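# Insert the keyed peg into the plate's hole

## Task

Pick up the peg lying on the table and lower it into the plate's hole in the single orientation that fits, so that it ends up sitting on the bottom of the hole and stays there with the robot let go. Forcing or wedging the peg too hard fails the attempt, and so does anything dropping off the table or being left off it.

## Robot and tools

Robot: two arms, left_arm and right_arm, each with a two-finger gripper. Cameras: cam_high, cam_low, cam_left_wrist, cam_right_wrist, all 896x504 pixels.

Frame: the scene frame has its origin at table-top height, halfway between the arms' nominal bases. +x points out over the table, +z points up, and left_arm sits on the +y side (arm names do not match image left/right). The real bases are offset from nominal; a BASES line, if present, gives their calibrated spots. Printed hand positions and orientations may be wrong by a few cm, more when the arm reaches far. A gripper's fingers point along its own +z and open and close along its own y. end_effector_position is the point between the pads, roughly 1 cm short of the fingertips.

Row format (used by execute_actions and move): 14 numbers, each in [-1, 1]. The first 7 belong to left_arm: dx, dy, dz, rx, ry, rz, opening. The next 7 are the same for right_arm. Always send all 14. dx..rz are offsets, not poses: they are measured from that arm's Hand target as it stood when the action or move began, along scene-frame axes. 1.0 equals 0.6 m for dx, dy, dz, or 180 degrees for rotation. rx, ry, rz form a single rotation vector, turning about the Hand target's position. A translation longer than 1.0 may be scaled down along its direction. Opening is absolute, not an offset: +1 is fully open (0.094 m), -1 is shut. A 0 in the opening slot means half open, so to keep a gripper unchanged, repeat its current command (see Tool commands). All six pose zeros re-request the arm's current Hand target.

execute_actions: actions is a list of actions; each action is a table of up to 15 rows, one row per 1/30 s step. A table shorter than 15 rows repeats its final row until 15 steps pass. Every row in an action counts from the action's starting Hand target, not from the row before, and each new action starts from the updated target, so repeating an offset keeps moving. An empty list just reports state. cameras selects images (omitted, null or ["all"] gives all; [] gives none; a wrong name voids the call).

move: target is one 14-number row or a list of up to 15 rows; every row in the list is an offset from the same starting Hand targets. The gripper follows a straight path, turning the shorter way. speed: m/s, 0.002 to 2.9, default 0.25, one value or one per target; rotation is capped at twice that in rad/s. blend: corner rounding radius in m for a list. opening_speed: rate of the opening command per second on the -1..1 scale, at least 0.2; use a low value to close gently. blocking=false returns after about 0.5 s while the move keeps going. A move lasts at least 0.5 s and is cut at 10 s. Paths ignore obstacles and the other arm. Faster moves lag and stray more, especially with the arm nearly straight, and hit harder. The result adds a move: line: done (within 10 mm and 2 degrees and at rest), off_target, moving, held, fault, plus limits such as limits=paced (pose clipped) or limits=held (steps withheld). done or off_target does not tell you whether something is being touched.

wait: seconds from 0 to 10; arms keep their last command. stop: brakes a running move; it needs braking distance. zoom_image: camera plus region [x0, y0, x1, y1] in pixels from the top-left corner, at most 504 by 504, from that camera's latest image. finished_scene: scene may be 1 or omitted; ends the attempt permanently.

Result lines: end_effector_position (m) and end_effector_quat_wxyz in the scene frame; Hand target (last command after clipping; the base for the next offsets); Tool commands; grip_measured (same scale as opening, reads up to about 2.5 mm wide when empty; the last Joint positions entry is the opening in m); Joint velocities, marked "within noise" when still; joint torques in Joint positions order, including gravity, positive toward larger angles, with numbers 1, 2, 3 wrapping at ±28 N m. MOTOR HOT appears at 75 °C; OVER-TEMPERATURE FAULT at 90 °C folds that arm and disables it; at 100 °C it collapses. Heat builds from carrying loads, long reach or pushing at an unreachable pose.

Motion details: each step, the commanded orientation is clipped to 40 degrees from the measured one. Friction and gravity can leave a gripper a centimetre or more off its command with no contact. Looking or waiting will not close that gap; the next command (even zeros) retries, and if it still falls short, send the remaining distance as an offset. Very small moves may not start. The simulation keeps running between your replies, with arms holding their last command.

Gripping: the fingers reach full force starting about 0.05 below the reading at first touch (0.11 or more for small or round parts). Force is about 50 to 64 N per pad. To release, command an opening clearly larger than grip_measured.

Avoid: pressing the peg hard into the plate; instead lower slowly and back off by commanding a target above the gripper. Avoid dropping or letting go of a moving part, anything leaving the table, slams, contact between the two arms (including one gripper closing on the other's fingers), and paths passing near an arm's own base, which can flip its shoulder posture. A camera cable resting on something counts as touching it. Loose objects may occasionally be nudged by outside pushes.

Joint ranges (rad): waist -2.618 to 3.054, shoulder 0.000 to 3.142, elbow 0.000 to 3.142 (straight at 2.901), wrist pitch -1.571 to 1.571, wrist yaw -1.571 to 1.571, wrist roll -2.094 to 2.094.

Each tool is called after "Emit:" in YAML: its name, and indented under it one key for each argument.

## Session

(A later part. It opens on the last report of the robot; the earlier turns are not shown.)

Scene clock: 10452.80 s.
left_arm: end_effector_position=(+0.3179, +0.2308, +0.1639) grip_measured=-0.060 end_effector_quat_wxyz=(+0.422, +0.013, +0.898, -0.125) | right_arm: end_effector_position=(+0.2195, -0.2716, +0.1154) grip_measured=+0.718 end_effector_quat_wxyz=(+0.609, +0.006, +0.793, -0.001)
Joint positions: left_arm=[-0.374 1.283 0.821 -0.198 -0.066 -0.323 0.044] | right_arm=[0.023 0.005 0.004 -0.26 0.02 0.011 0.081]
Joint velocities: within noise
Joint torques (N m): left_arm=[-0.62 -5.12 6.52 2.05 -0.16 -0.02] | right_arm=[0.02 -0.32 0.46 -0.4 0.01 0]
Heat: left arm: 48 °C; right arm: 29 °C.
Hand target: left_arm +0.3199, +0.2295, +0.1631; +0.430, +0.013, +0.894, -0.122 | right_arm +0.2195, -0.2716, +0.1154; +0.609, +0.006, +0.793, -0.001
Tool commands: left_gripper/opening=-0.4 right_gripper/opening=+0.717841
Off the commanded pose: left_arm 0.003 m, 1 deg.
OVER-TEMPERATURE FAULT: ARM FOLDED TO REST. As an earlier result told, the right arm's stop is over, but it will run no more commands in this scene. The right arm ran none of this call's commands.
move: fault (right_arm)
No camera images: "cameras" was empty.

Emit:
wait:
  seconds: 0.1
  cameras: ["cam_low","cam_high","cam_left_wrist"]

Emit:
zoom_image:
  camera: "cam_low"
  region: [580, 155, 640, 215]

Scene clock: 10468.53 s.
left_arm: end_effector_position=(+0.3179, +0.2308, +0.1639) grip_measured=-0.060 end_effector_quat_wxyz=(+0.422, +0.013, +0.898, -0.125) | right_arm: end_effector_position=(+0.2195, -0.2716, +0.1154) grip_measured=+0.718 end_effector_quat_wxyz=(+0.609, +0.006, +0.793, -0.001)
Joint positions: left_arm=[-0.374 1.283 0.821 -0.198 -0.066 -0.323 0.044] | right_arm=[0.023 0.005 0.004 -0.26 0.02 0.011 0.081]
Joint velocities: within noise
Joint torques (N m): left_arm=[-0.65 -5.11 6.48 2.06 -0.16 -0.03] | right_arm=[0.02 -0.32 0.44 -0.4 0.02 0]
Heat: left arm: 47 °C; right arm: 29 °C.
Hand target: left_arm +0.3199, +0.2295, +0.1631; +0.430, +0.013, +0.894, -0.122 | right_arm +0.2195, -0.2716, +0.1154; +0.609, +0.006, +0.793, -0.001
Tool commands: left_gripper/opening=-0.4 right_gripper/opening=+0.717841
Off the commanded pose: left_arm 0.003 m, 1 deg.
OVER-TEMPERATURE FAULT: ARM FOLDED TO REST. As an earlier result told, the right arm's stop is over, but it will run no more commands in this scene.
wait: 0.10 s; at rest from the start
Images, in order (width x height): cam_high 896x504, cam_low 896x504, cam_left_wrist 896x504.

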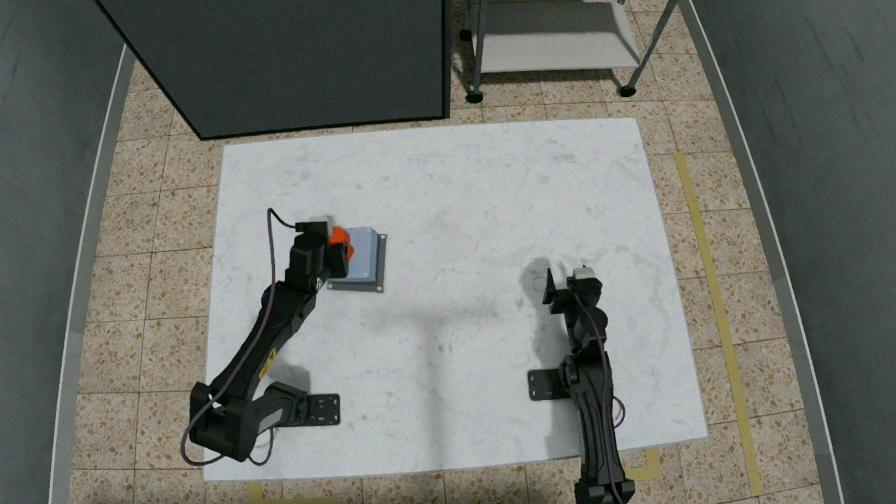

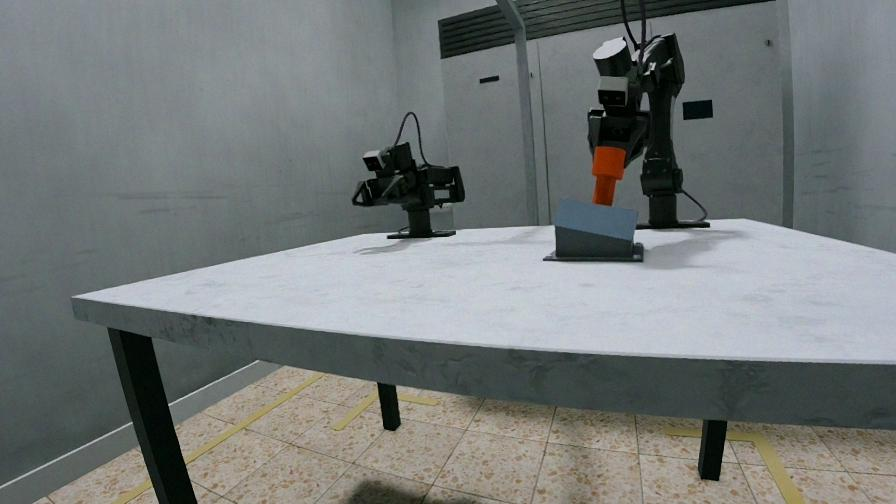

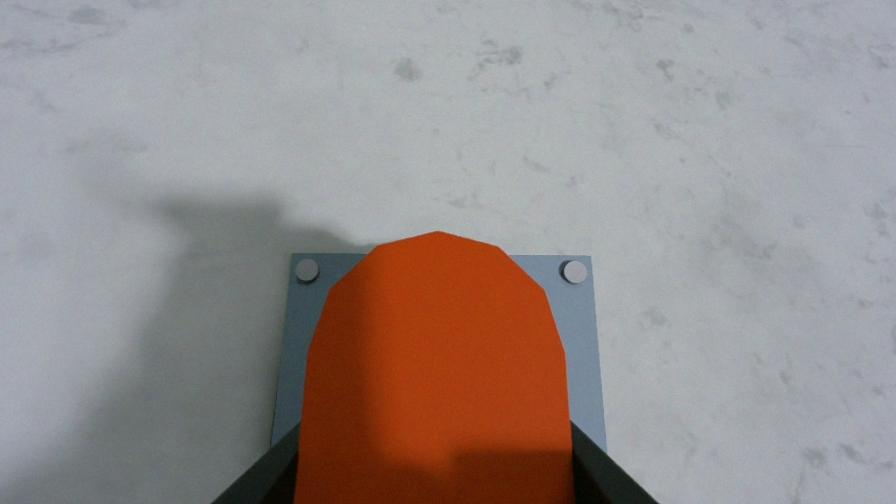

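Scaled by 8.400 from the camera's 896x504 image, which has a finer 1280x720 frame.

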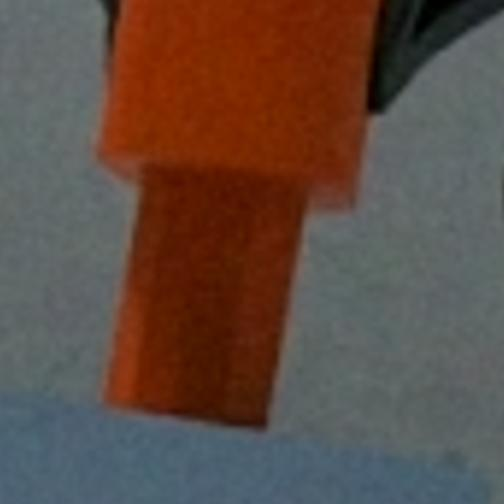

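Emit:
move:
  target:
    - [-0.0010,-0.0020,-0.0040,0,-0.0020,0.0003,-0.4,0,0,0,0,0,0,0.45]
  speed: [0.008]
  cameras: []

Emit:
move:
  target:
    - [-0.0005,-0.0015,-0.0035,0,-0.0015,0.0002,-0.4,0,0,0,0,0,0,0.45]
  speed: [0.008]
  cameras: []

Scene clock: 10498.97 s.
left_arm: end_effector_position=(+0.3172, +0.2291, +0.1612) grip_measured=-0.060 end_effector_quat_wxyz=(+0.425, +0.015, +0.897, -0.125) | right_arm: end_effector_position=(+0.2195, -0.2716, +0.1154) grip_measured=+0.718 end_effector_quat_wxyz=(+0.609, +0.006, +0.793, -0.001)
Joint positions: left_arm=[-0.382 1.283 0.806 -0.178 -0.072 -0.324 0.044] | right_arm=[0.023 0.005 0.004 -0.26 0.02 0.011 0.081]
Joint velocities: within noise
Joint torques (N m): left_arm=[-0.59 -5.11 6.43 2.07 -0.18 -0.04] | right_arm=[0.02 -0.32 0.46 -0.4 0.02 0]
Heat: left arm: 46 °C; right arm: 29 °C.
Hand target: left_arm +0.3193, +0.2283, +0.1607; +0.433, +0.013, +0.893, -0.122 | right_arm +0.2195, -0.2716, +0.1154; +0.609, +0.006, +0.793, -0.001
Tool commands: left_gripper/opening=-0.4 right_gripper/opening=+0.717841
Off the commanded pose: left_arm 0.002 m, 1 deg.
OVER-TEMPERATURE FAULT: ARM FOLDED TO REST. As an earlier result told, the right arm's stop is over, but it will run no more commands in this scene. The right arm ran none of this call's commands.
move: fault (right_arm)
No camera images: "cameras" was empty.

Scene clock: 10499.70 s.
left_arm: end_effector_position=(+0.3168, +0.2284, +0.1593) grip_measured=-0.060 end_effector_quat_wxyz=(+0.427, +0.015, +0.896, -0.124) | right_arm: end_effector_position=(+0.2195, -0.2716, +0.1154) grip_measured=+0.718 end_effector_quat_wxyz=(+0.609, +0.006, +0.793, -0.001)
Joint positions: left_arm=[-0.386 1.283 0.795 -0.163 -0.078 -0.325 0.044] | right_arm=[0.023 0.005 0.004 -0.26 0.02 0.011 0.081]
Joint velocities: within noise
Joint torques (N m): left_arm=[-0.65 -5 6.48 2.06 -0.18 -0.07] | right_arm=[0.02 -0.32 0.44 -0.4 0.02 0]
Heat: left arm: 46 °C; right arm: 29 °C.
Hand target: left_arm +0.3190, +0.2272, +0.1587; +0.436, +0.013, +0.892, -0.122 | right_arm +0.2195, -0.2716, +0.1154; +0.609, +0.006, +0.793, -0.001
Tool commands: left_gripper/opening=-0.4 right_gripper/opening=+0.717841
Off the commanded pose: left_arm 0.003 m, 1 deg.
OVER-TEMPERATURE FAULT: ARM FOLDED TO REST. As an earlier result told, the right arm's stop is over, but it will run no more commands in this scene. The right arm ran none of this call's commands.
move: fault (right_arm)
No camera images: "cameras" was empty.

Emit:
move:
  target:
    - [0.0007,-0.0003,-0.0042,0,-0.0014,0.0002,-0.4,0,0,0,0,0,0,0.45]
  speed: [0.008]
  cameras: []

Emit:
move:
  target:
    - [0.0006,-0.0005,-0.0040,0,-0.0007,0.0001,-0.4,0,0,0,0,0,0,0.45]
  speed: [0.008]
  cameras: []

Scene clock: 10532.17 s.
left_arm: end_effector_position=(+0.3168, +0.2284, +0.1575) grip_measured=-0.060 end_effector_quat_wxyz=(+0.429, +0.015, +0.894, -0.125) | right_arm: end_effector_position=(+0.2195, -0.2716, +0.1154) grip_measured=+0.718 end_effector_quat_wxyz=(+0.609, +0.006, +0.793, -0.001)
Joint positions: left_arm=[-0.386 1.283 0.783 -0.146 -0.078 -0.326 0.044] | right_arm=[0.023 0.005 0.004 -0.26 0.02 0.011 0.081]
Joint velocities: within noise
Joint torques (N m): left_arm=[-0.72 -4.75 6.45 2.09 -0.21 -0.05] | right_arm=[0.02 -0.32 0.44 -0.4 0.01 0]
Heat: left arm: 49 °C; right arm: 29 °C.
Hand target: left_arm +0.3194, +0.2271, +0.1562; +0.437, +0.013, +0.891, -0.122 | right_arm +0.2195, -0.2716, +0.1154; +0.609, +0.006, +0.793, -0.001
Tool commands: left_gripper/opening=-0.4 right_gripper/opening=+0.717841
Off the commanded pose: left_arm 0.003 m, 1 deg.
OVER-TEMPERATURE FAULT: ARM FOLDED TO REST. As an earlier result told, the right arm's stop is over, but it will run no more commands in this scene. The right arm ran none of this call's commands.
move: fault (right_arm)
No camera images: "cameras" was empty.

Scene clock: 10532.90 s.
left_arm: end_effector_position=(+0.3168, +0.2284, +0.1560) grip_measured=-0.060 end_effector_quat_wxyz=(+0.431, +0.015, +0.894, -0.126) | right_arm: end_effector_position=(+0.2195, -0.2716, +0.1154) grip_measured=+0.718 end_effector_quat_wxyz=(+0.609, +0.006, +0.793, -0.001)
Joint positions: left_arm=[-0.386 1.283 0.774 -0.133 -0.078 -0.326 0.044] | right_arm=[0.023 0.005 0.004 -0.26 0.02 0.011 0.081]
Joint velocities: within noise
Joint torques (N m): left_arm=[-0.79 -4.38 6.5 2.12 -0.22 -0.04] | right_arm=[0.03 -0.32 0.46 -0.4 0.02 0]
Heat: left arm: 49 °C; right arm: 29 °C.
Hand target: left_arm +0.3197, +0.2268, +0.1537; +0.438, +0.013, +0.890, -0.122 | right_arm +0.2195, -0.2716, +0.1154; +0.609, +0.006, +0.793, -0.001
Tool commands: left_gripper/opening=-0.4 right_gripper/opening=+0.717841
Off the commanded pose: left_arm 0.004 m, 1 deg.
OVER-TEMPERATURE FAULT: ARM FOLDED TO REST. As an earlier result told, the right arm's stop is over, but it will run no more commands in this scene. The right arm ran none of this call's commands.
move: fault (right_arm)
No camera images: "cameras" was empty.

Emit:
wait:
  seconds: 0.1
  cameras: ["cam_left_wrist","cam_low","cam_high"]

Emit:
zoom_image:
  camera: "cam_left_wrist"
  region: [270, 225, 310, 265]

Emit:
zoom_image:
  camera: "cam_left_wrist"
  region: [570, 225, 610, 265]

Emit:
zoom_image:
  camera: "cam_left_wrist"
  region: [260, 380, 300, 420]

Emit:
zoom_image:
  camera: "cam_left_wrist"
  region: [585, 380, 625, 420]

Scene clock: 10553.03 s.
left_arm: end_effector_position=(+0.3168, +0.2285, +0.1560) grip_measured=-0.060 end_effector_quat_wxyz=(+0.431, +0.014, +0.894, -0.125) | right_arm: end_effector_position=(+0.2195, -0.2716, +0.1154) grip_measured=+0.718 end_effector_quat_wxyz=(+0.609, +0.006, +0.793, -0.001)
Joint positions: left_arm=[-0.386 1.283 0.774 -0.133 -0.079 -0.326 0.044] | right_arm=[0.023 0.005 0.004 -0.26 0.02 0.011 0.081]
Joint velocities: within noise
Joint torques (N m): left_arm=[-0.81 -4.38 6.49 2.12 -0.21 -0.05] | right_arm=[0.02 -0.32 0.46 -0.4 0.02 0]
Heat: left arm: 48 °C; right arm: 29 °C.
Hand target: left_arm +0.3198, +0.2268, +0.1537; +0.438, +0.013, +0.890, -0.122 | right_arm +0.2195, -0.2716, +0.1154; +0.609, +0.006, +0.793, -0.001
Tool commands: left_gripper/opening=-0.4 right_gripper/opening=+0.717841
Off the commanded pose: left_arm 0.004 m, 1 deg.
OVER-TEMPERATURE FAULT: ARM FOLDED TO REST. As an earlier result told, the right arm's stop is over, but it will run no more commands in this scene.
wait: 0.10 s; at rest from the start
Images, in order (width x height): cam_high 896x504, cam_low 896x504, cam_left_wrist 896x504.

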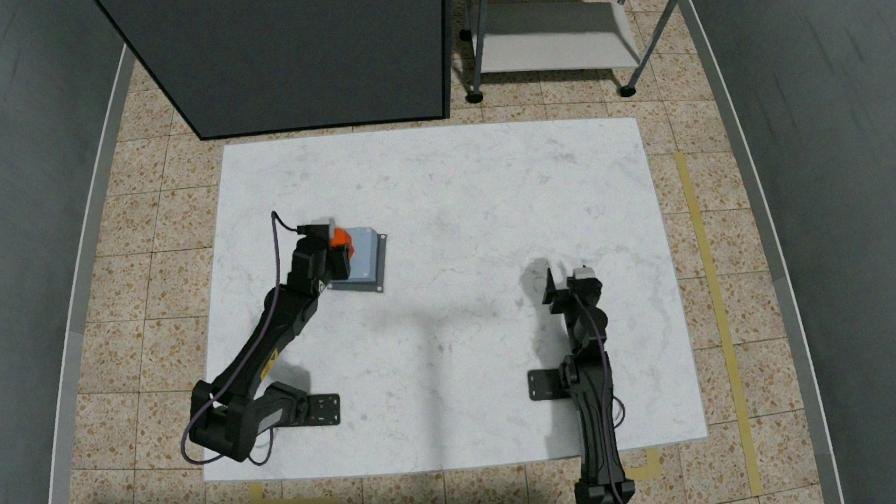

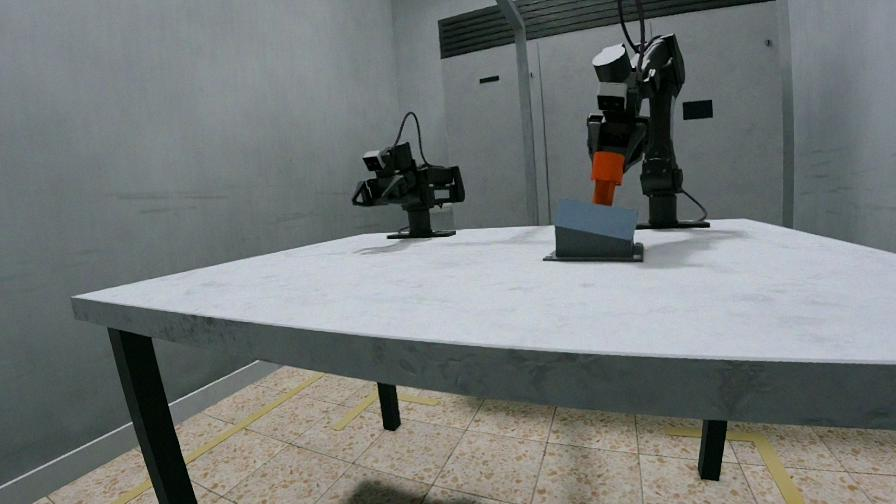

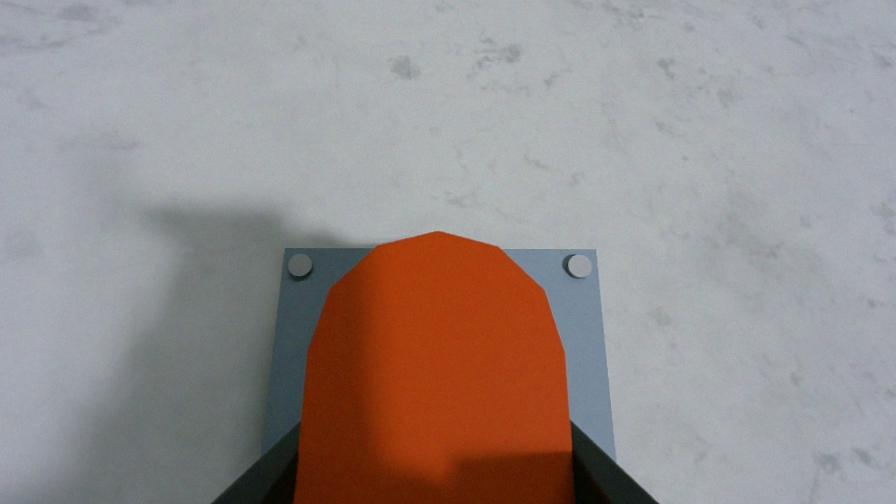

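Scaled by 12.600 from the camera's 896x504 image, which has a finer 1280x720 frame.

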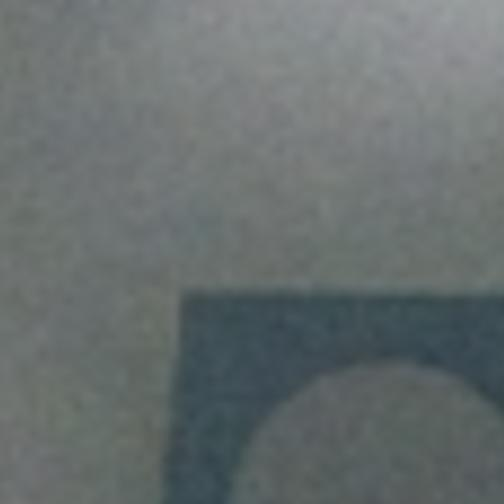

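Scaled by 12.600 from the camera's 896x504 image, which has a finer 1280x720 frame.

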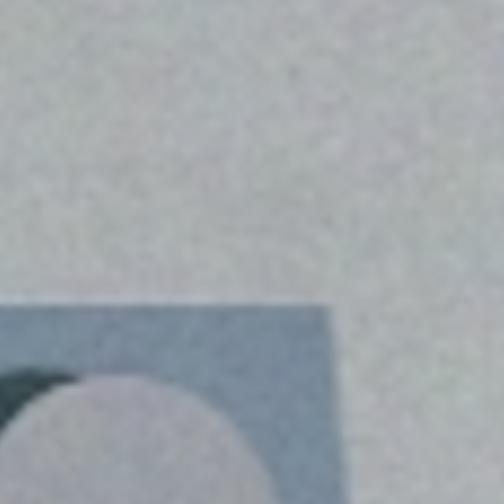

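Scaled by 12.600 from the camera's 896x504 image, which has a finer 1280x720 frame.

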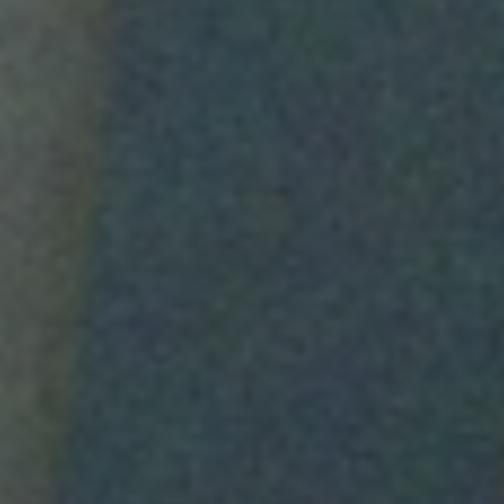

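Scaled by 12.600 from the camera's 896x504 image, which has a finer 1280x720 frame.

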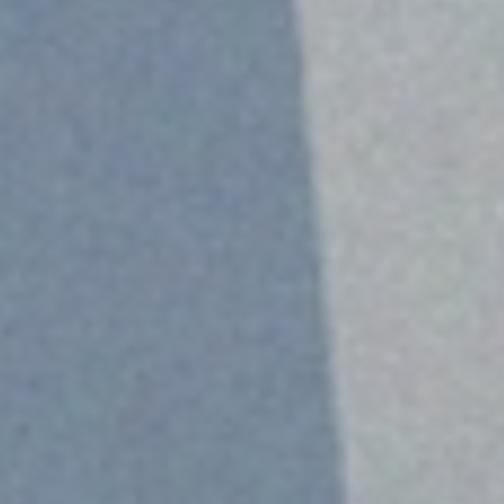

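Emit:
move:
  target:
    - [0.0,-0.0018,-0.0065,0,0,0,-0.4,0,0,0,0,0,0,0.45]
    - [0.0008,-0.0033,-0.0128,0,0,0,-0.4,0,0,0,0,0,0,0.45]
  speed: [0.01,0.01]
  cameras: []

Scene clock: 10583.17 s.
left_arm: end_effector_position=(+0.3173, +0.2262, +0.1494) grip_measured=-0.060 end_effector_quat_wxyz=(+0.430, +0.015, +0.894, -0.125) | right_arm: end_effector_position=(+0.2195, -0.2716, +0.1154) grip_measured=+0.718 end_effector_quat_wxyz=(+0.609, +0.006, +0.793, -0.001)
Joint positions: left_arm=[-0.394 1.298 0.758 -0.104 -0.085 -0.329 0.044] | right_arm=[0.023 0.005 0.004 -0.26 0.02 0.011 0.081]
Joint velocities: within noise
Joint torques (N m): left_arm=[-0.65 -4.31 6.13 2.18 -0.2 -0.05] | right_arm=[0.01 -0.32 0.46 -0.4 0.02 0]
Heat: left arm: 48 °C; right arm: 29 °C.
Hand target: left_arm +0.3203, +0.2249, +0.1459; +0.438, +0.013, +0.890, -0.121 | right_arm +0.2195, -0.2716, +0.1154; +0.609, +0.006, +0.793, -0.001
Tool commands: left_gripper/opening=-0.4 right_gripper/opening=+0.717841
Off the commanded pose: left_arm 0.005 m, 1 deg.
OVER-TEMPERATURE FAULT: ARM FOLDED TO REST. As an earlier result told, the right arm's stop is over, but it will run no more commands in this scene. The right arm ran none of this call's commands.
move: fault (right_arm)
No camera images: "cameras" was empty.

Emit:
move:
  target:
    - [0.0010,-0.0007,-0.0083,0,0,0,-0.4,0,0,0,0,0,0,0.45]
    - [0.0019,-0.0024,-0.0163,0,0,0,-0.4,0,0,0,0,0,0,0.45]
  speed: [0.01,0.01]
  cameras: []

Scene clock: 10597.23 s.
left_arm: end_effector_position=(+0.3173, +0.2259, +0.1467) grip_measured=-0.060 end_effector_quat_wxyz=(+0.434, +0.014, +0.892, -0.126) | right_arm: end_effector_position=(+0.2195, -0.2716, +0.1154) grip_measured=+0.718 end_effector_quat_wxyz=(+0.609, +0.006, +0.793, -0.001)
Joint positions: left_arm=[-0.396 1.299 0.74 -0.077 -0.087 -0.331 0.044] | right_arm=[0.023 0.005 0.004 -0.26 0.02 0.011 0.081]
Joint velocities: within noise
Joint torques (N m): left_arm=[-0.8 -2.7 5.56 2.34 -0.22 -0.05] | right_arm=[0.02 -0.32 0.44 -0.4 0.01 0]
Heat: left arm: 47 °C; right arm: 29 °C.
Hand target: left_arm +0.3215, +0.2235, +0.1363; +0.439, +0.013, +0.890, -0.122 | right_arm +0.2195, -0.2716, +0.1154; +0.609, +0.006, +0.793, -0.001
Tool commands: left_gripper/opening=-0.4 right_gripper/opening=+0.717841
Off the commanded pose: left_arm 0.012 m, 1 deg.
OVER-TEMPERATURE FAULT: ARM FOLDED TO REST. As an earlier result told, the right arm's stop is over, but it will run no more commands in this scene. The right arm ran none of this call's commands.
move: fault (right_arm), off_target (left_arm)
No camera images: "cameras" was empty.

Emit:
move:
  target:
    - [0.0025,0.0010,0.0080,0,0.0028,-0.0004,-0.4,0,0,0,0,0,0,0.45]
  speed: [0.015]
  cameras: []

Scene clock: 10619.23 s.
left_arm: end_effector_position=(+0.3171, +0.2260, +0.1465) grip_measured=-0.060 end_effector_quat_wxyz=(+0.434, +0.014, +0.892, -0.126) | right_arm: end_effector_position=(+0.2195, -0.2716, +0.1154) grip_measured=+0.718 end_effector_quat_wxyz=(+0.609, +0.006, +0.793, -0.001)
Joint positions: left_arm=[-0.396 1.299 0.74 -0.078 -0.087 -0.331 0.044] | right_arm=[0.023 0.005 0.004 -0.26 0.02 0.011 0.081]
Joint velocities: within noise
Joint torques (N m): left_arm=[-0.31 -2.63 7.49 2.06 -0.14 -0.04] | right_arm=[0.02 -0.32 0.46 -0.4 0.01 0]
Heat: left arm: 49 °C; right arm: 29 °C.
Hand target: left_arm +0.3230, +0.2241, +0.1411; +0.434, +0.013, +0.892, -0.122 | right_arm +0.2195, -0.2716, +0.1154; +0.609, +0.006, +0.793, -0.001
Tool commands: left_gripper/opening=-0.4 right_gripper/opening=+0.717841
Off the commanded pose: left_arm 0.008 m, 1 deg.
OVER-TEMPERATURE FAULT: ARM FOLDED TO REST. As an earlier result told, the right arm's stop is over, but it will run no more commands in this scene. The right arm ran none of this call's commands.
move: fault (right_arm)
No camera images: "cameras" was empty.

Emit:
wait:
  seconds: 0.1
  cameras: ["cam_low","cam_high","cam_left_wrist"]

Emit:
zoom_image:
  camera: "cam_low"
  region: [540, 130, 660, 270]

Emit:
zoom_image:
  camera: "cam_high"
  region: [310, 210, 400, 300]

Scene clock: 10671.50 s.
left_arm: end_effector_position=(+0.3171, +0.2260, +0.1465) grip_measured=-0.060 end_effector_quat_wxyz=(+0.434, +0.014, +0.892, -0.126) | right_arm: end_effector_position=(+0.2195, -0.2716, +0.1154) grip_measured=+0.718 end_effector_quat_wxyz=(+0.609, +0.006, +0.793, -0.001)
Joint positions: left_arm=[-0.396 1.299 0.74 -0.078 -0.087 -0.331 0.044] | right_arm=[0.023 0.005 0.004 -0.26 0.02 0.011 0.081]
Joint velocities: within noise
Joint torques (N m): left_arm=[-0.28 -2.62 7.51 2.06 -0.14 -0.03] | right_arm=[0.01 -0.34 0.46 -0.4 0.02 0]
Heat: left arm: 48 °C; right arm: 29 °C.
Hand target: left_arm +0.3230, +0.2241, +0.1411; +0.434, +0.013, +0.892, -0.122 | right_arm +0.2195, -0.2716, +0.1154; +0.609, +0.006, +0.793, -0.001
Tool commands: left_gripper/opening=-0.4 right_gripper/opening=+0.717841
Off the commanded pose: left_arm 0.008 m, 1 deg.
OVER-TEMPERATURE FAULT: ARM FOLDED TO REST. As an earlier result told, the right arm's stop is over, but it will run no more commands in this scene.
wait: 0.10 s; at rest from the start
Images, in order (width x height): cam_high 896x504, cam_low 896x504, cam_left_wrist 896x504.

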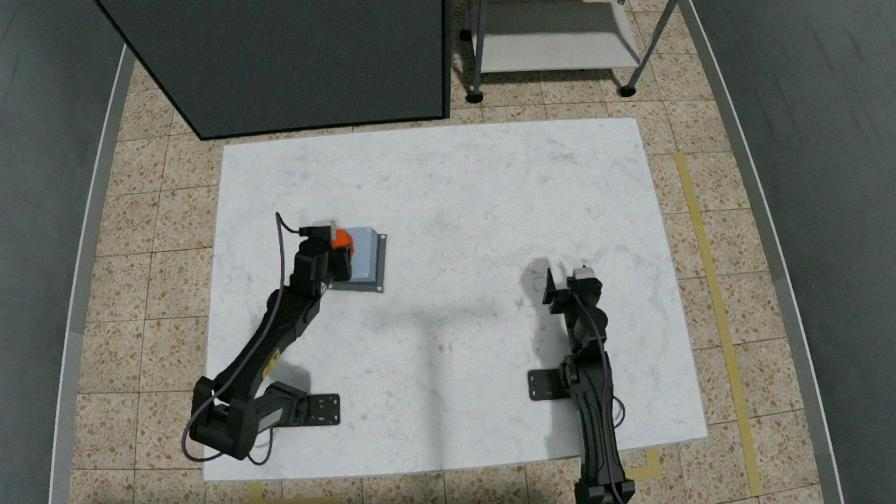

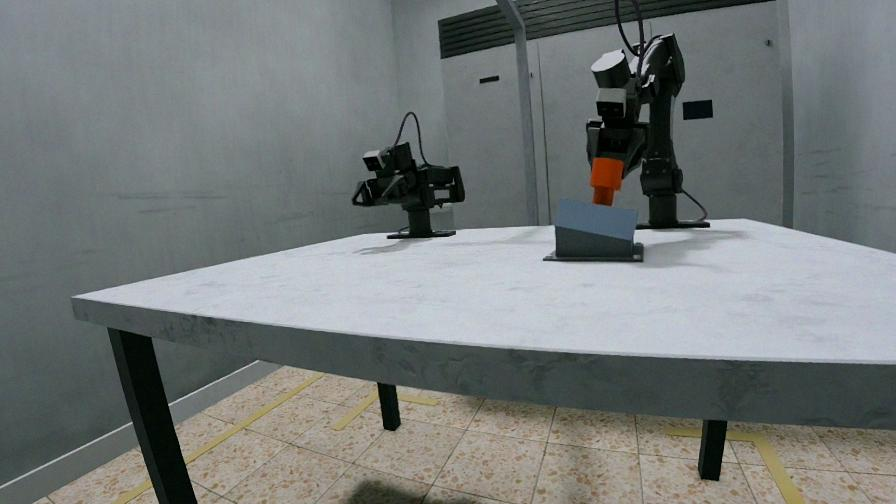

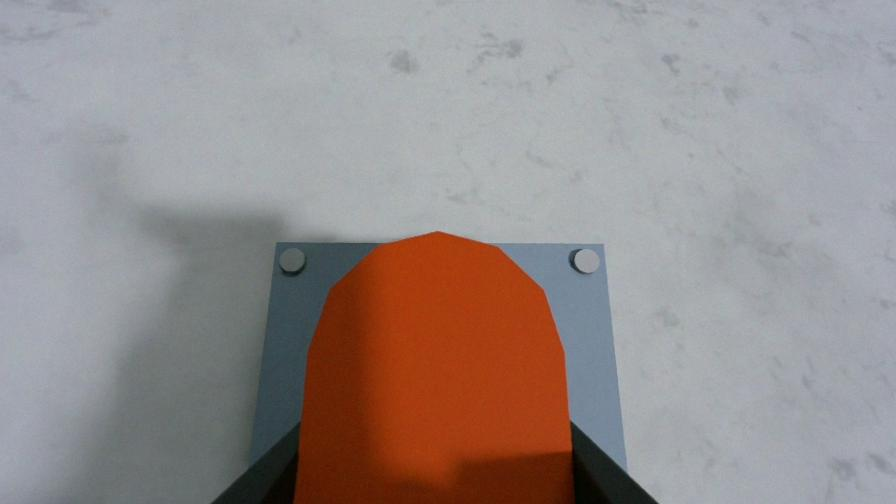

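Scaled by 3.600 from the camera's 896x504 image, which has a finer 1280x720 frame.

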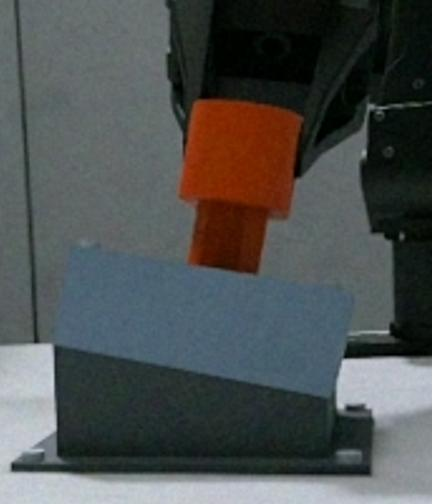

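Scaled by 5.600 from the camera's 896x504 image, which has a finer 1280x720 frame.

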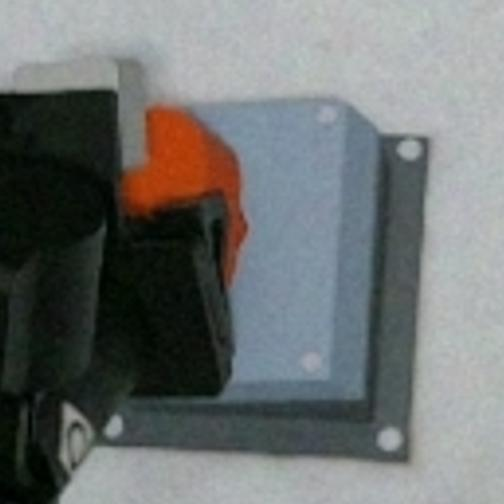

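Emit:
move:
  target:
    - [0.0,0.0,0.0,0,0.0042,-0.0006,-0.4,0,0,0,0,0,0,0.45]
  speed: [0.02]
  cameras: []

Emit:
move:
  target:
    - [0.0,0.0,-0.002,0,0.0,0.0,-0.4,0,0,0,0,0,0,0.45]
  speed: [0.02]
  cameras: []

Scene clock: 10696.63 s.
left_arm: end_effector_position=(+0.3170, +0.2260, +0.1463) grip_measured=-0.060 end_effector_quat_wxyz=(+0.433, +0.015, +0.892, -0.126) | right_arm: end_effector_position=(+0.2195, -0.2716, +0.1154) grip_measured=+0.718 end_effector_quat_wxyz=(+0.609, +0.006, +0.793, -0.001)
Joint positions: left_arm=[-0.396 1.299 0.74 -0.079 -0.087 -0.331 0.044] | right_arm=[0.023 0.005 0.004 -0.26 0.02 0.011 0.081]
Joint velocities: within noise
Joint torques (N m): left_arm=[-0.08 -2.28 8.57 1.88 -0.08 -0.05] | right_arm=[0.02 -0.32 0.44 -0.4 0.02 0]
Heat: left arm: 48 °C; right arm: 29 °C.
Hand target: left_arm +0.3230, +0.2241, +0.1411; +0.429, +0.013, +0.895, -0.122 | right_arm +0.2195, -0.2716, +0.1154; +0.609, +0.006, +0.793, -0.001
Tool commands: left_gripper/opening=-0.4 right_gripper/opening=+0.717841
Off the commanded pose: left_arm 0.008 m, 1 deg.
OVER-TEMPERATURE FAULT: ARM FOLDED TO REST. As an earlier result told, the right arm's stop is over, but it will run no more commands in this scene. The right arm ran none of this call's commands.
move: fault (right_arm)
No camera images: "cameras" was empty.

Scene clock: 10697.33 s.
left_arm: end_effector_position=(+0.3170, +0.2260, +0.1463) grip_measured=-0.060 end_effector_quat_wxyz=(+0.433, +0.015, +0.892, -0.126) | right_arm: end_effector_position=(+0.2195, -0.2716, +0.1154) grip_measured=+0.718 end_effector_quat_wxyz=(+0.609, +0.006, +0.793, -0.001)
Joint positions: left_arm=[-0.396 1.299 0.74 -0.079 -0.087 -0.331 0.044] | right_arm=[0.023 0.005 0.004 -0.26 0.02 0.011 0.081]
Joint velocities: within noise
Joint torques (N m): left_arm=[-0.09 -2.15 8.24 1.93 -0.08 -0.05] | right_arm=[0.02 -0.32 0.46 -0.4 0.02 0]
Heat: left arm: 48 °C; right arm: 29 °C.
Hand target: left_arm +0.3230, +0.2241, +0.1399; +0.429, +0.013, +0.895, -0.122 | right_arm +0.2195, -0.2716, +0.1154; +0.609, +0.006, +0.793, -0.001
Tool commands: left_gripper/opening=-0.4 right_gripper/opening=+0.717841
Off the commanded pose: left_arm 0.009 m, 1 deg.
OVER-TEMPERATURE FAULT: ARM FOLDED TO REST. As an earlier result told, the right arm's stop is over, but it will run no more commands in this scene. The right arm ran none of this call's commands.
move: fault (right_arm)
No camera images: "cameras" was empty.

Emit:
move:
  target:
    - [-0.0090,0.0030,0.0250,0,-0.0020,0.0003,-0.4,0,0,0,0,0,0,0.45]
    - [-0.0100,0.0050,0.0580,0,-0.0020,0.0003,-0.4,0,0,0,0,0,0,0.45]
  speed: [0.03,0.03]
  cameras: []

Scene clock: 10749.13 s.
left_arm: end_effector_position=(+0.3166, +0.2260, +0.1476) grip_measured=-0.060 end_effector_quat_wxyz=(+0.421, +0.014, +0.898, -0.124) | right_arm: end_effector_position=(+0.2195, -0.2716, +0.1154) grip_measured=+0.718 end_effector_quat_wxyz=(+0.609, +0.006, +0.793, -0.001)
Joint positions: left_arm=[-0.394 1.305 0.772 -0.131 -0.081 -0.334 0.044] | right_arm=[0.023 0.005 0.004 -0.26 0.02 0.011 0.081]
Joint velocities: within noise
Joint torques (N m): left_arm=[-0.23 -9.22 12.37 1.08 -0.14 -0.01] | right_arm=[0.03 -0.32 0.46 -0.4 0.02 0.01]
Heat: left arm: 46 °C; right arm: 29 °C.
Hand target: left_arm +0.3170, +0.2270, +0.1747; +0.431, +0.013, +0.894, -0.122 | right_arm +0.2195, -0.2716, +0.1154; +0.609, +0.006, +0.793, -0.001
Tool commands: left_gripper/opening=-0.4 right_gripper/opening=+0.717841
Off the commanded pose: left_arm 0.027 m, 1 deg.
OVER-TEMPERATURE FAULT: ARM FOLDED TO REST. As an earlier result told, the right arm's stop is over, but it will run no more commands in this scene. The right arm ran none of this call's commands.
move: fault (right_arm), off_target (left_arm)
No camera images: "cameras" was empty.

Emit:
wait:
  seconds: 0.1
  cameras: ["cam_left_wrist","cam_low"]

Emit:
zoom_image:
  camera: "cam_low"
  region: [580, 155, 640, 215]

Scene clock: 10769.00 s.
left_arm: end_effector_position=(+0.3166, +0.2260, +0.1476) grip_measured=-0.060 end_effector_quat_wxyz=(+0.421, +0.014, +0.898, -0.124) | right_arm: end_effector_position=(+0.2195, -0.2716, +0.1154) grip_measured=+0.718 end_effector_quat_wxyz=(+0.609, +0.006, +0.793, -0.001)
Joint positions: left_arm=[-0.394 1.305 0.772 -0.131 -0.081 -0.334 0.044] | right_arm=[0.023 0.005 0.004 -0.26 0.02 0.011 0.081]
Joint velocities: within noise
Joint torques (N m): left_arm=[-0.23 -9.22 12.33 1.09 -0.14 0] | right_arm=[0.01 -0.32 0.46 -0.39 0.02 0]
Heat: left arm: 43 °C; right arm: 29 °C.
Hand target: left_arm +0.3170, +0.2270, +0.1747; +0.431, +0.013, +0.894, -0.122 | right_arm +0.2195, -0.2716, +0.1154; +0.609, +0.006, +0.793, -0.001
Tool commands: left_gripper/opening=-0.4 right_gripper/opening=+0.717841
Off the commanded pose: left_arm 0.027 m, 1 deg.
OVER-TEMPERATURE FAULT: ARM FOLDED TO REST. As an earlier result told, the right arm's stop is over, but it will run no more commands in this scene.
wait: 0.10 s; at rest from the start
Images, in order (width x height): cam_low 896x504, cam_left_wrist 896x504.

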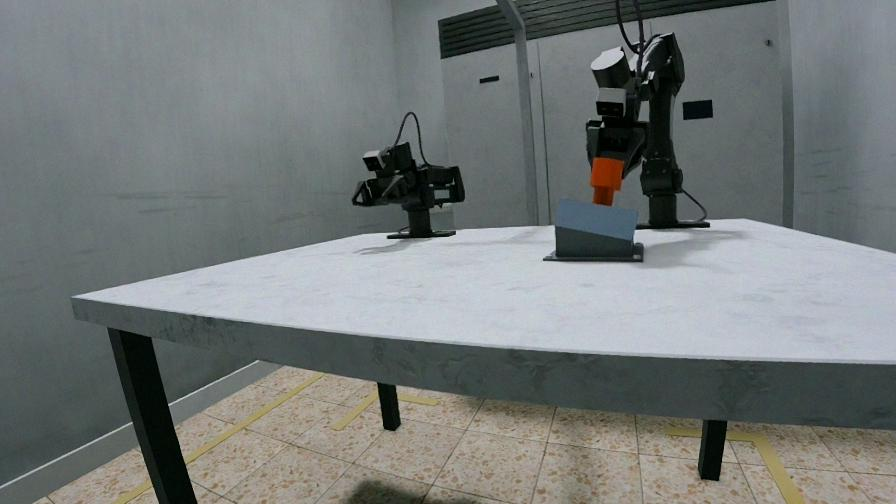

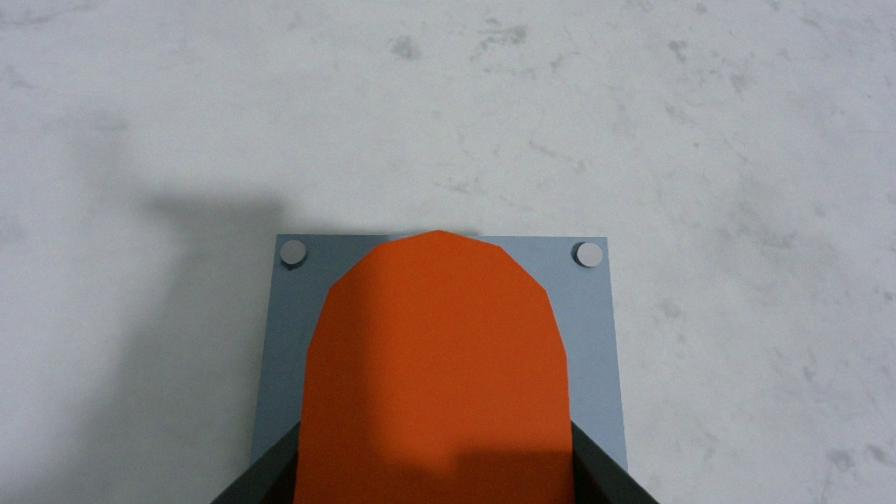

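Scaled by 8.400 from the camera's 896x504 image, which has a finer 1280x720 frame.

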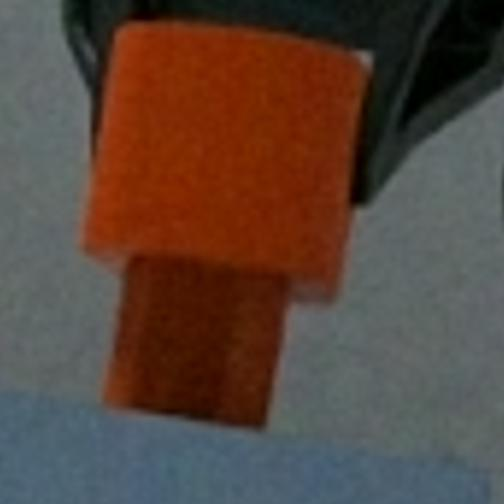

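Emit:
move:
  target:
    - [0.0058,-0.0030,-0.0445,0,-0.0049,0.0007,-0.4,0,0,0,0,0,0,0.45]
    - [0.0063,-0.0038,-0.0512,0,-0.0049,0.0007,-0.4,0,0,0,0,0,0,0.45]
  speed: [0.03,0.015]
  cameras: []

Emit:
move:
  target:
    - [0.0005,-0.0010,-0.0067,0,0,0,-0.4,0,0,0,0,0,0,0.45]
  speed: [0.015]
  cameras: []

Scene clock: 10792.73 s.
left_arm: end_effector_position=(+0.3178, +0.2257, +0.1460) grip_measured=-0.060 end_effector_quat_wxyz=(+0.427, +0.014, +0.895, -0.126) | right_arm: end_effector_position=(+0.2195, -0.2716, +0.1154) grip_measured=+0.718 end_effector_quat_wxyz=(+0.609, +0.006, +0.793, -0.001)
Joint positions: left_arm=[-0.394 1.308 0.756 -0.098 -0.082 -0.334 0.044] | right_arm=[0.023 0.005 0.004 -0.26 0.02 0.011 0.081]
Joint velocities: within noise
Joint torques (N m): left_arm=[-0.69 -4.82 5.94 2.21 -0.23 -0.02] | right_arm=[0.01 -0.32 0.46 -0.4 0.02 0]
Heat: left arm: 42 °C; right arm: 29 °C.
Hand target: left_arm +0.3208, +0.2247, +0.1440; +0.438, +0.013, +0.890, -0.122 | right_arm +0.2195, -0.2716, +0.1154; +0.609, +0.006, +0.793, -0.001
Tool commands: left_gripper/opening=-0.4 right_gripper/opening=+0.717841
Off the commanded pose: left_arm 0.004 m, 2 deg.
OVER-TEMPERATURE FAULT: ARM FOLDED TO REST. As an earlier result told, the right arm's stop is over, but it will run no more commands in this scene. The right arm ran none of this call's commands.
move: fault (right_arm)
No camera images: "cameras" was empty.

Scene clock: 10793.43 s.
left_arm: end_effector_position=(+0.3177, +0.2255, +0.1448) grip_measured=-0.060 end_effector_quat_wxyz=(+0.429, +0.014, +0.894, -0.127) | right_arm: end_effector_position=(+0.2195, -0.2716, +0.1154) grip_measured=+0.718 end_effector_quat_wxyz=(+0.609, +0.006, +0.793, -0.001)
Joint positions: left_arm=[-0.394 1.308 0.748 -0.086 -0.082 -0.334 0.044] | right_arm=[0.023 0.005 0.004 -0.26 0.02 0.011 0.081]
Joint velocities: within noise
Joint torques (N m): left_arm=[-0.79 -4.11 5.74 2.26 -0.23 -0.02] | right_arm=[0.02 -0.32 0.46 -0.4 0.02 0]
Heat: left arm: 42 °C; right arm: 29 °C.
Hand target: left_arm +0.3211, +0.2242, +0.1400; +0.438, +0.013, +0.890, -0.122 | right_arm +0.2195, -0.2716, +0.1154; +0.609, +0.006, +0.793, -0.001
Tool commands: left_gripper/opening=-0.4 right_gripper/opening=+0.717841
Off the commanded pose: left_arm 0.006 m, 1 deg.
OVER-TEMPERATURE FAULT: ARM FOLDED TO REST. As an earlier result told, the right arm's stop is over, but it will run no more commands in this scene. The right arm ran none of this call's commands.
move: fault (right_arm)
No camera images: "cameras" was empty.

Emit:
move:
  target:
    - [0.0012,-0.0010,-0.0067,0,0,0,-0.4,0,0,0,0,0,0,0.45]
  speed: [0.015]
  cameras: []

Scene clock: 10803.10 s.
left_arm: end_effector_position=(+0.3176, +0.2254, +0.1437) grip_measured=-0.060 end_effector_quat_wxyz=(+0.431, +0.014, +0.893, -0.127) | right_arm: end_effector_position=(+0.2195, -0.2716, +0.1154) grip_measured=+0.718 end_effector_quat_wxyz=(+0.609, +0.006, +0.793, -0.001)
Joint positions: left_arm=[-0.395 1.308 0.74 -0.074 -0.084 -0.334 0.044] | right_arm=[0.023 0.005 0.004 -0.26 0.02 0.011 0.081]
Joint velocities: left_arm=[-0.007 -0.012 -0.002 0.007 0.168 0.081 0] | right_arm=[within noise]
Joint torques (N m): left_arm=[-0.8 -3.3 5.64 2.34 -0.23 -0.03] | right_arm=[0.03 -0.32 0.44 -0.4 0.02 0]
Heat: left arm: 43 °C; right arm: 29 °C.
Hand target: left_arm +0.3218, +0.2236, +0.1359; +0.438, +0.013, +0.890, -0.122 | right_arm +0.2195, -0.2716, +0.1154; +0.609, +0.006, +0.793, -0.001
Tool commands: left_gripper/opening=-0.4 right_gripper/opening=+0.717841
Off the commanded pose: left_arm 0.009 m, 1 deg.
OVER-TEMPERATURE FAULT: ARM FOLDED TO REST. As an earlier result told, the right arm's stop is over, but it will run no more commands in this scene. The right arm ran none of this call's commands.
move: fault (right_arm)
No camera images: "cameras" was empty.

Emit:
wait:
  seconds: 0.1
  cameras: ["cam_left_wrist","cam_low"]

Emit:
zoom_image:
  camera: "cam_low"
  region: [580, 155, 640, 215]

Scene clock: 10811.47 s.
left_arm: end_effector_position=(+0.3177, +0.2254, +0.1438) grip_measured=-0.060 end_effector_quat_wxyz=(+0.431, +0.014, +0.893, -0.127) | right_arm: end_effector_position=(+0.2195, -0.2716, +0.1154) grip_measured=+0.718 end_effector_quat_wxyz=(+0.609, +0.006, +0.793, -0.001)
Joint positions: left_arm=[-0.395 1.308 0.74 -0.074 -0.084 -0.334 0.044] | right_arm=[0.023 0.005 0.004 -0.26 0.02 0.011 0.081]
Joint velocities: within noise
Joint torques (N m): left_arm=[-0.79 -3.32 5.6 2.33 -0.22 -0.04] | right_arm=[0.02 -0.32 0.44 -0.4 0.02 0]
Heat: left arm: 46 °C; right arm: 29 °C.
Hand target: left_arm +0.3218, +0.2236, +0.1360; +0.438, +0.013, +0.890, -0.122 | right_arm +0.2195, -0.2716, +0.1154; +0.609, +0.006, +0.793, -0.001
Tool commands: left_gripper/opening=-0.4 right_gripper/opening=+0.717841
Off the commanded pose: left_arm 0.009 m, 1 deg.
OVER-TEMPERATURE FAULT: ARM FOLDED TO REST. As an earlier result told, the right arm's stop is over, but it will run no more commands in this scene.
wait: 0.10 s; at rest from the start
Images, in order (width x height): cam_low 896x504, cam_left_wrist 896x504.

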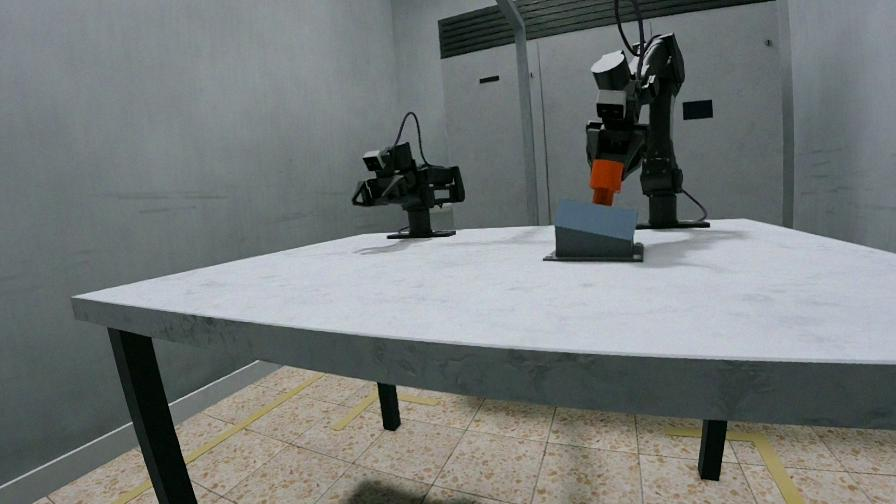

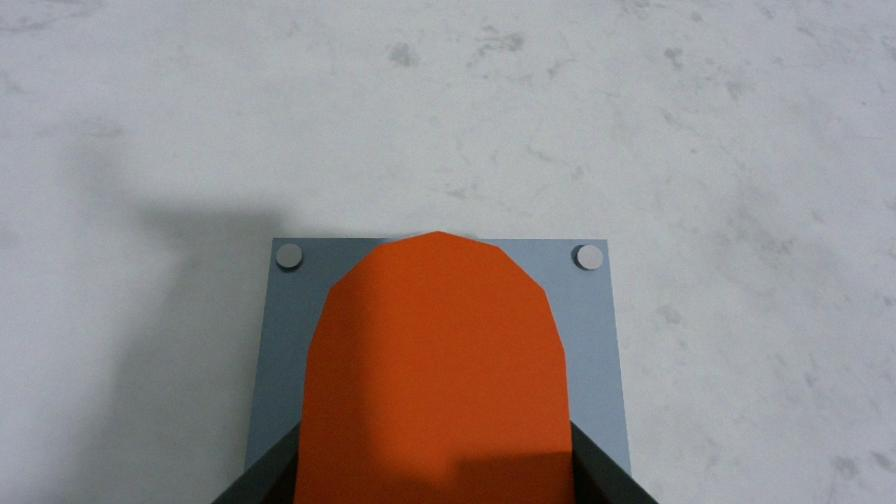

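Scaled by 8.400 from the camera's 896x504 image, which has a finer 1280x720 frame.

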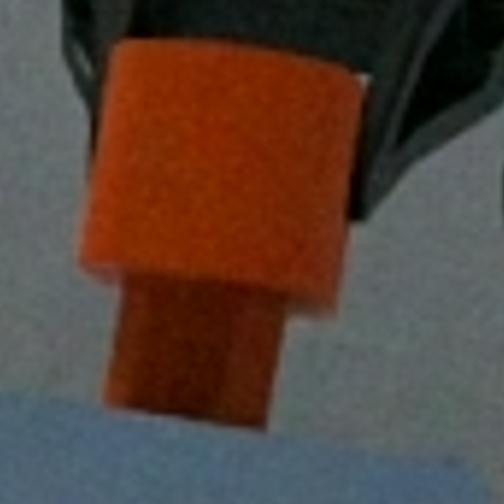

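Emit:
move:
  target:
    - [0.0007,-0.0008,-0.0050,0,0,0,-0.4,0,0,0,0,0,0,0.45]
  speed: [0.015]
  cameras: []

Scene clock: 10828.70 s.
left_arm: end_effector_position=(+0.3175, +0.2252, +0.1428) grip_measured=-0.060 end_effector_quat_wxyz=(+0.432, +0.014, +0.893, -0.128) | right_arm: end_effector_position=(+0.2195, -0.2716, +0.1154) grip_measured=+0.718 end_effector_quat_wxyz=(+0.609, +0.006, +0.793, -0.001)
Joint positions: left_arm=[-0.396 1.308 0.733 -0.064 -0.084 -0.334 0.044] | right_arm=[0.023 0.005 0.004 -0.26 0.02 0.011 0.081]
Joint velocities: within noise
Joint torques (N m): left_arm=[-0.81 -2.73 5.55 2.37 -0.24 -0.03] | right_arm=[0.01 -0.34 0.46 -0.4 0.01 0]
Heat: left arm: 48 °C; right arm: 29 °C.
Hand target: left_arm +0.3222, +0.2230, +0.1329; +0.438, +0.013, +0.890, -0.122 | right_arm +0.2195, -0.2716, +0.1154; +0.609, +0.006, +0.793, -0.001
Tool commands: left_gripper/opening=-0.4 right_gripper/opening=+0.717841
Off the commanded pose: left_arm 0.011 m, 1 deg.
OVER-TEMPERATURE FAULT: ARM FOLDED TO REST. As an earlier result told, the right arm's stop is over, but it will run no more commands in this scene. The right arm ran none of this call's commands.
move: fault (right_arm), off_target (left_arm)
No camera images: "cameras" was empty.

Emit:
move:
  target:
    - [0.0,0.0,0.0,0,0.0050,-0.0007,-0.4,0,0,0,0,0,0,0.45]
  speed: [0.03]
  cameras: []

Scene clock: 10879.47 s.
left_arm: end_effector_position=(+0.3175, +0.2253, +0.1427) grip_measured=-0.060 end_effector_quat_wxyz=(+0.432, +0.014, +0.893, -0.128) | right_arm: end_effector_position=(+0.2195, -0.2716, +0.1154) grip_measured=+0.718 end_effector_quat_wxyz=(+0.609, +0.006, +0.793, -0.001)
Joint positions: left_arm=[-0.396 1.308 0.733 -0.064 -0.084 -0.334 0.044] | right_arm=[0.023 0.005 0.004 -0.26 0.02 0.011 0.081]
Joint velocities: within noise
Joint torques (N m): left_arm=[-0.55 -2.36 6.61 2.16 -0.16 -0.05] | right_arm=[0.02 -0.32 0.46 -0.4 0.01 0]
Heat: left arm: 48 °C; right arm: 29 °C.
Hand target: left_arm +0.3222, +0.2230, +0.1329; +0.431, +0.013, +0.894, -0.122 | right_arm +0.2195, -0.2716, +0.1154; +0.609, +0.006, +0.793, -0.001
Tool commands: left_gripper/opening=-0.4 right_gripper/opening=+0.717841
Off the commanded pose: left_arm 0.011 m, 1 deg.
OVER-TEMPERATURE FAULT: ARM FOLDED TO REST. As an earlier result told, the right arm's stop is over, but it will run no more commands in this scene. The right arm ran none of this call's commands.
move: fault (right_arm), off_target (left_arm)
No camera images: "cameras" was empty.

Emit:
move:
  target:
    - [0.0,-0.0006,-0.0067,0,0.0,0.0,-0.4,0,0,0,0,0,0,0.45]
  speed: [0.015]
  cameras: []

Scene clock: 10896.93 s.
left_arm: end_effector_position=(+0.3188, +0.2244, +0.1375) grip_measured=-0.060 end_effector_quat_wxyz=(+0.427, +0.014, +0.895, -0.127) | right_arm: end_effector_position=(+0.2195, -0.2716, +0.1154) grip_measured=+0.718 end_effector_quat_wxyz=(+0.609, +0.006, +0.793, -0.001)
Joint positions: left_arm=[-0.396 1.326 0.733 -0.056 -0.082 -0.335 0.044] | right_arm=[0.023 0.005 0.004 -0.26 0.02 0.011 0.081]
Joint velocities: within noise
Joint torques (N m): left_arm=[-0.64 -3.25 5.81 2.24 -0.18 -0.04] | right_arm=[0.02 -0.32 0.47 -0.4 0.01 0]
Heat: left arm: 47 °C; right arm: 29 °C.
Hand target: left_arm +0.3222, +0.2227, +0.1289; +0.431, +0.013, +0.894, -0.122 | right_arm +0.2195, -0.2716, +0.1154; +0.609, +0.006, +0.793, -0.001
Tool commands: left_gripper/opening=-0.4 right_gripper/opening=+0.717841
Off the commanded pose: left_arm 0.009 m, 1 deg.
OVER-TEMPERATURE FAULT: ARM FOLDED TO REST. As an earlier result told, the right arm's stop is over, but it will run no more commands in this scene. The right arm ran none of this call's commands.
move: fault (right_arm)
No camera images: "cameras" was empty.

Emit:
move:
  target:
    - [0.0003,-0.0012,-0.0050,0,-0.0014,0.0002,-0.4,0,0,0,0,0,0,0.45]
  speed: [0.015]
  cameras: []

Scene clock: 10909.40 s.
left_arm: end_effector_position=(+0.3192, +0.2236, +0.1331) grip_measured=-0.060 end_effector_quat_wxyz=(+0.427, +0.014, +0.895, -0.127) | right_arm: end_effector_position=(+0.2195, -0.2716, +0.1154) grip_measured=+0.718 end_effector_quat_wxyz=(+0.609, +0.006, +0.793, -0.001)
Joint positions: left_arm=[-0.398 1.336 0.721 -0.035 -0.082 -0.337 0.044] | right_arm=[0.023 0.005 0.004 -0.26 0.02 0.011 0.081]
Joint velocities: within noise
Joint torques (N m): left_arm=[-0.76 -3.71 5.75 2.25 -0.22 -0.03] | right_arm=[0.02 -0.31 0.46 -0.4 0.02 0]
Heat: left arm: 48 °C; right arm: 29 °C.
Hand target: left_arm +0.3224, +0.2221, +0.1259; +0.433, +0.013, +0.893, -0.122 | right_arm +0.2195, -0.2716, +0.1154; +0.609, +0.006, +0.793, -0.001
Tool commands: left_gripper/opening=-0.4 right_gripper/opening=+0.717841
Off the commanded pose: left_arm 0.008 m, 1 deg.
OVER-TEMPERATURE FAULT: ARM FOLDED TO REST. As an earlier result told, the right arm's stop is over, but it will run no more commands in this scene. The right arm ran none of this call's commands.
move: fault (right_arm)
No camera images: "cameras" was empty.


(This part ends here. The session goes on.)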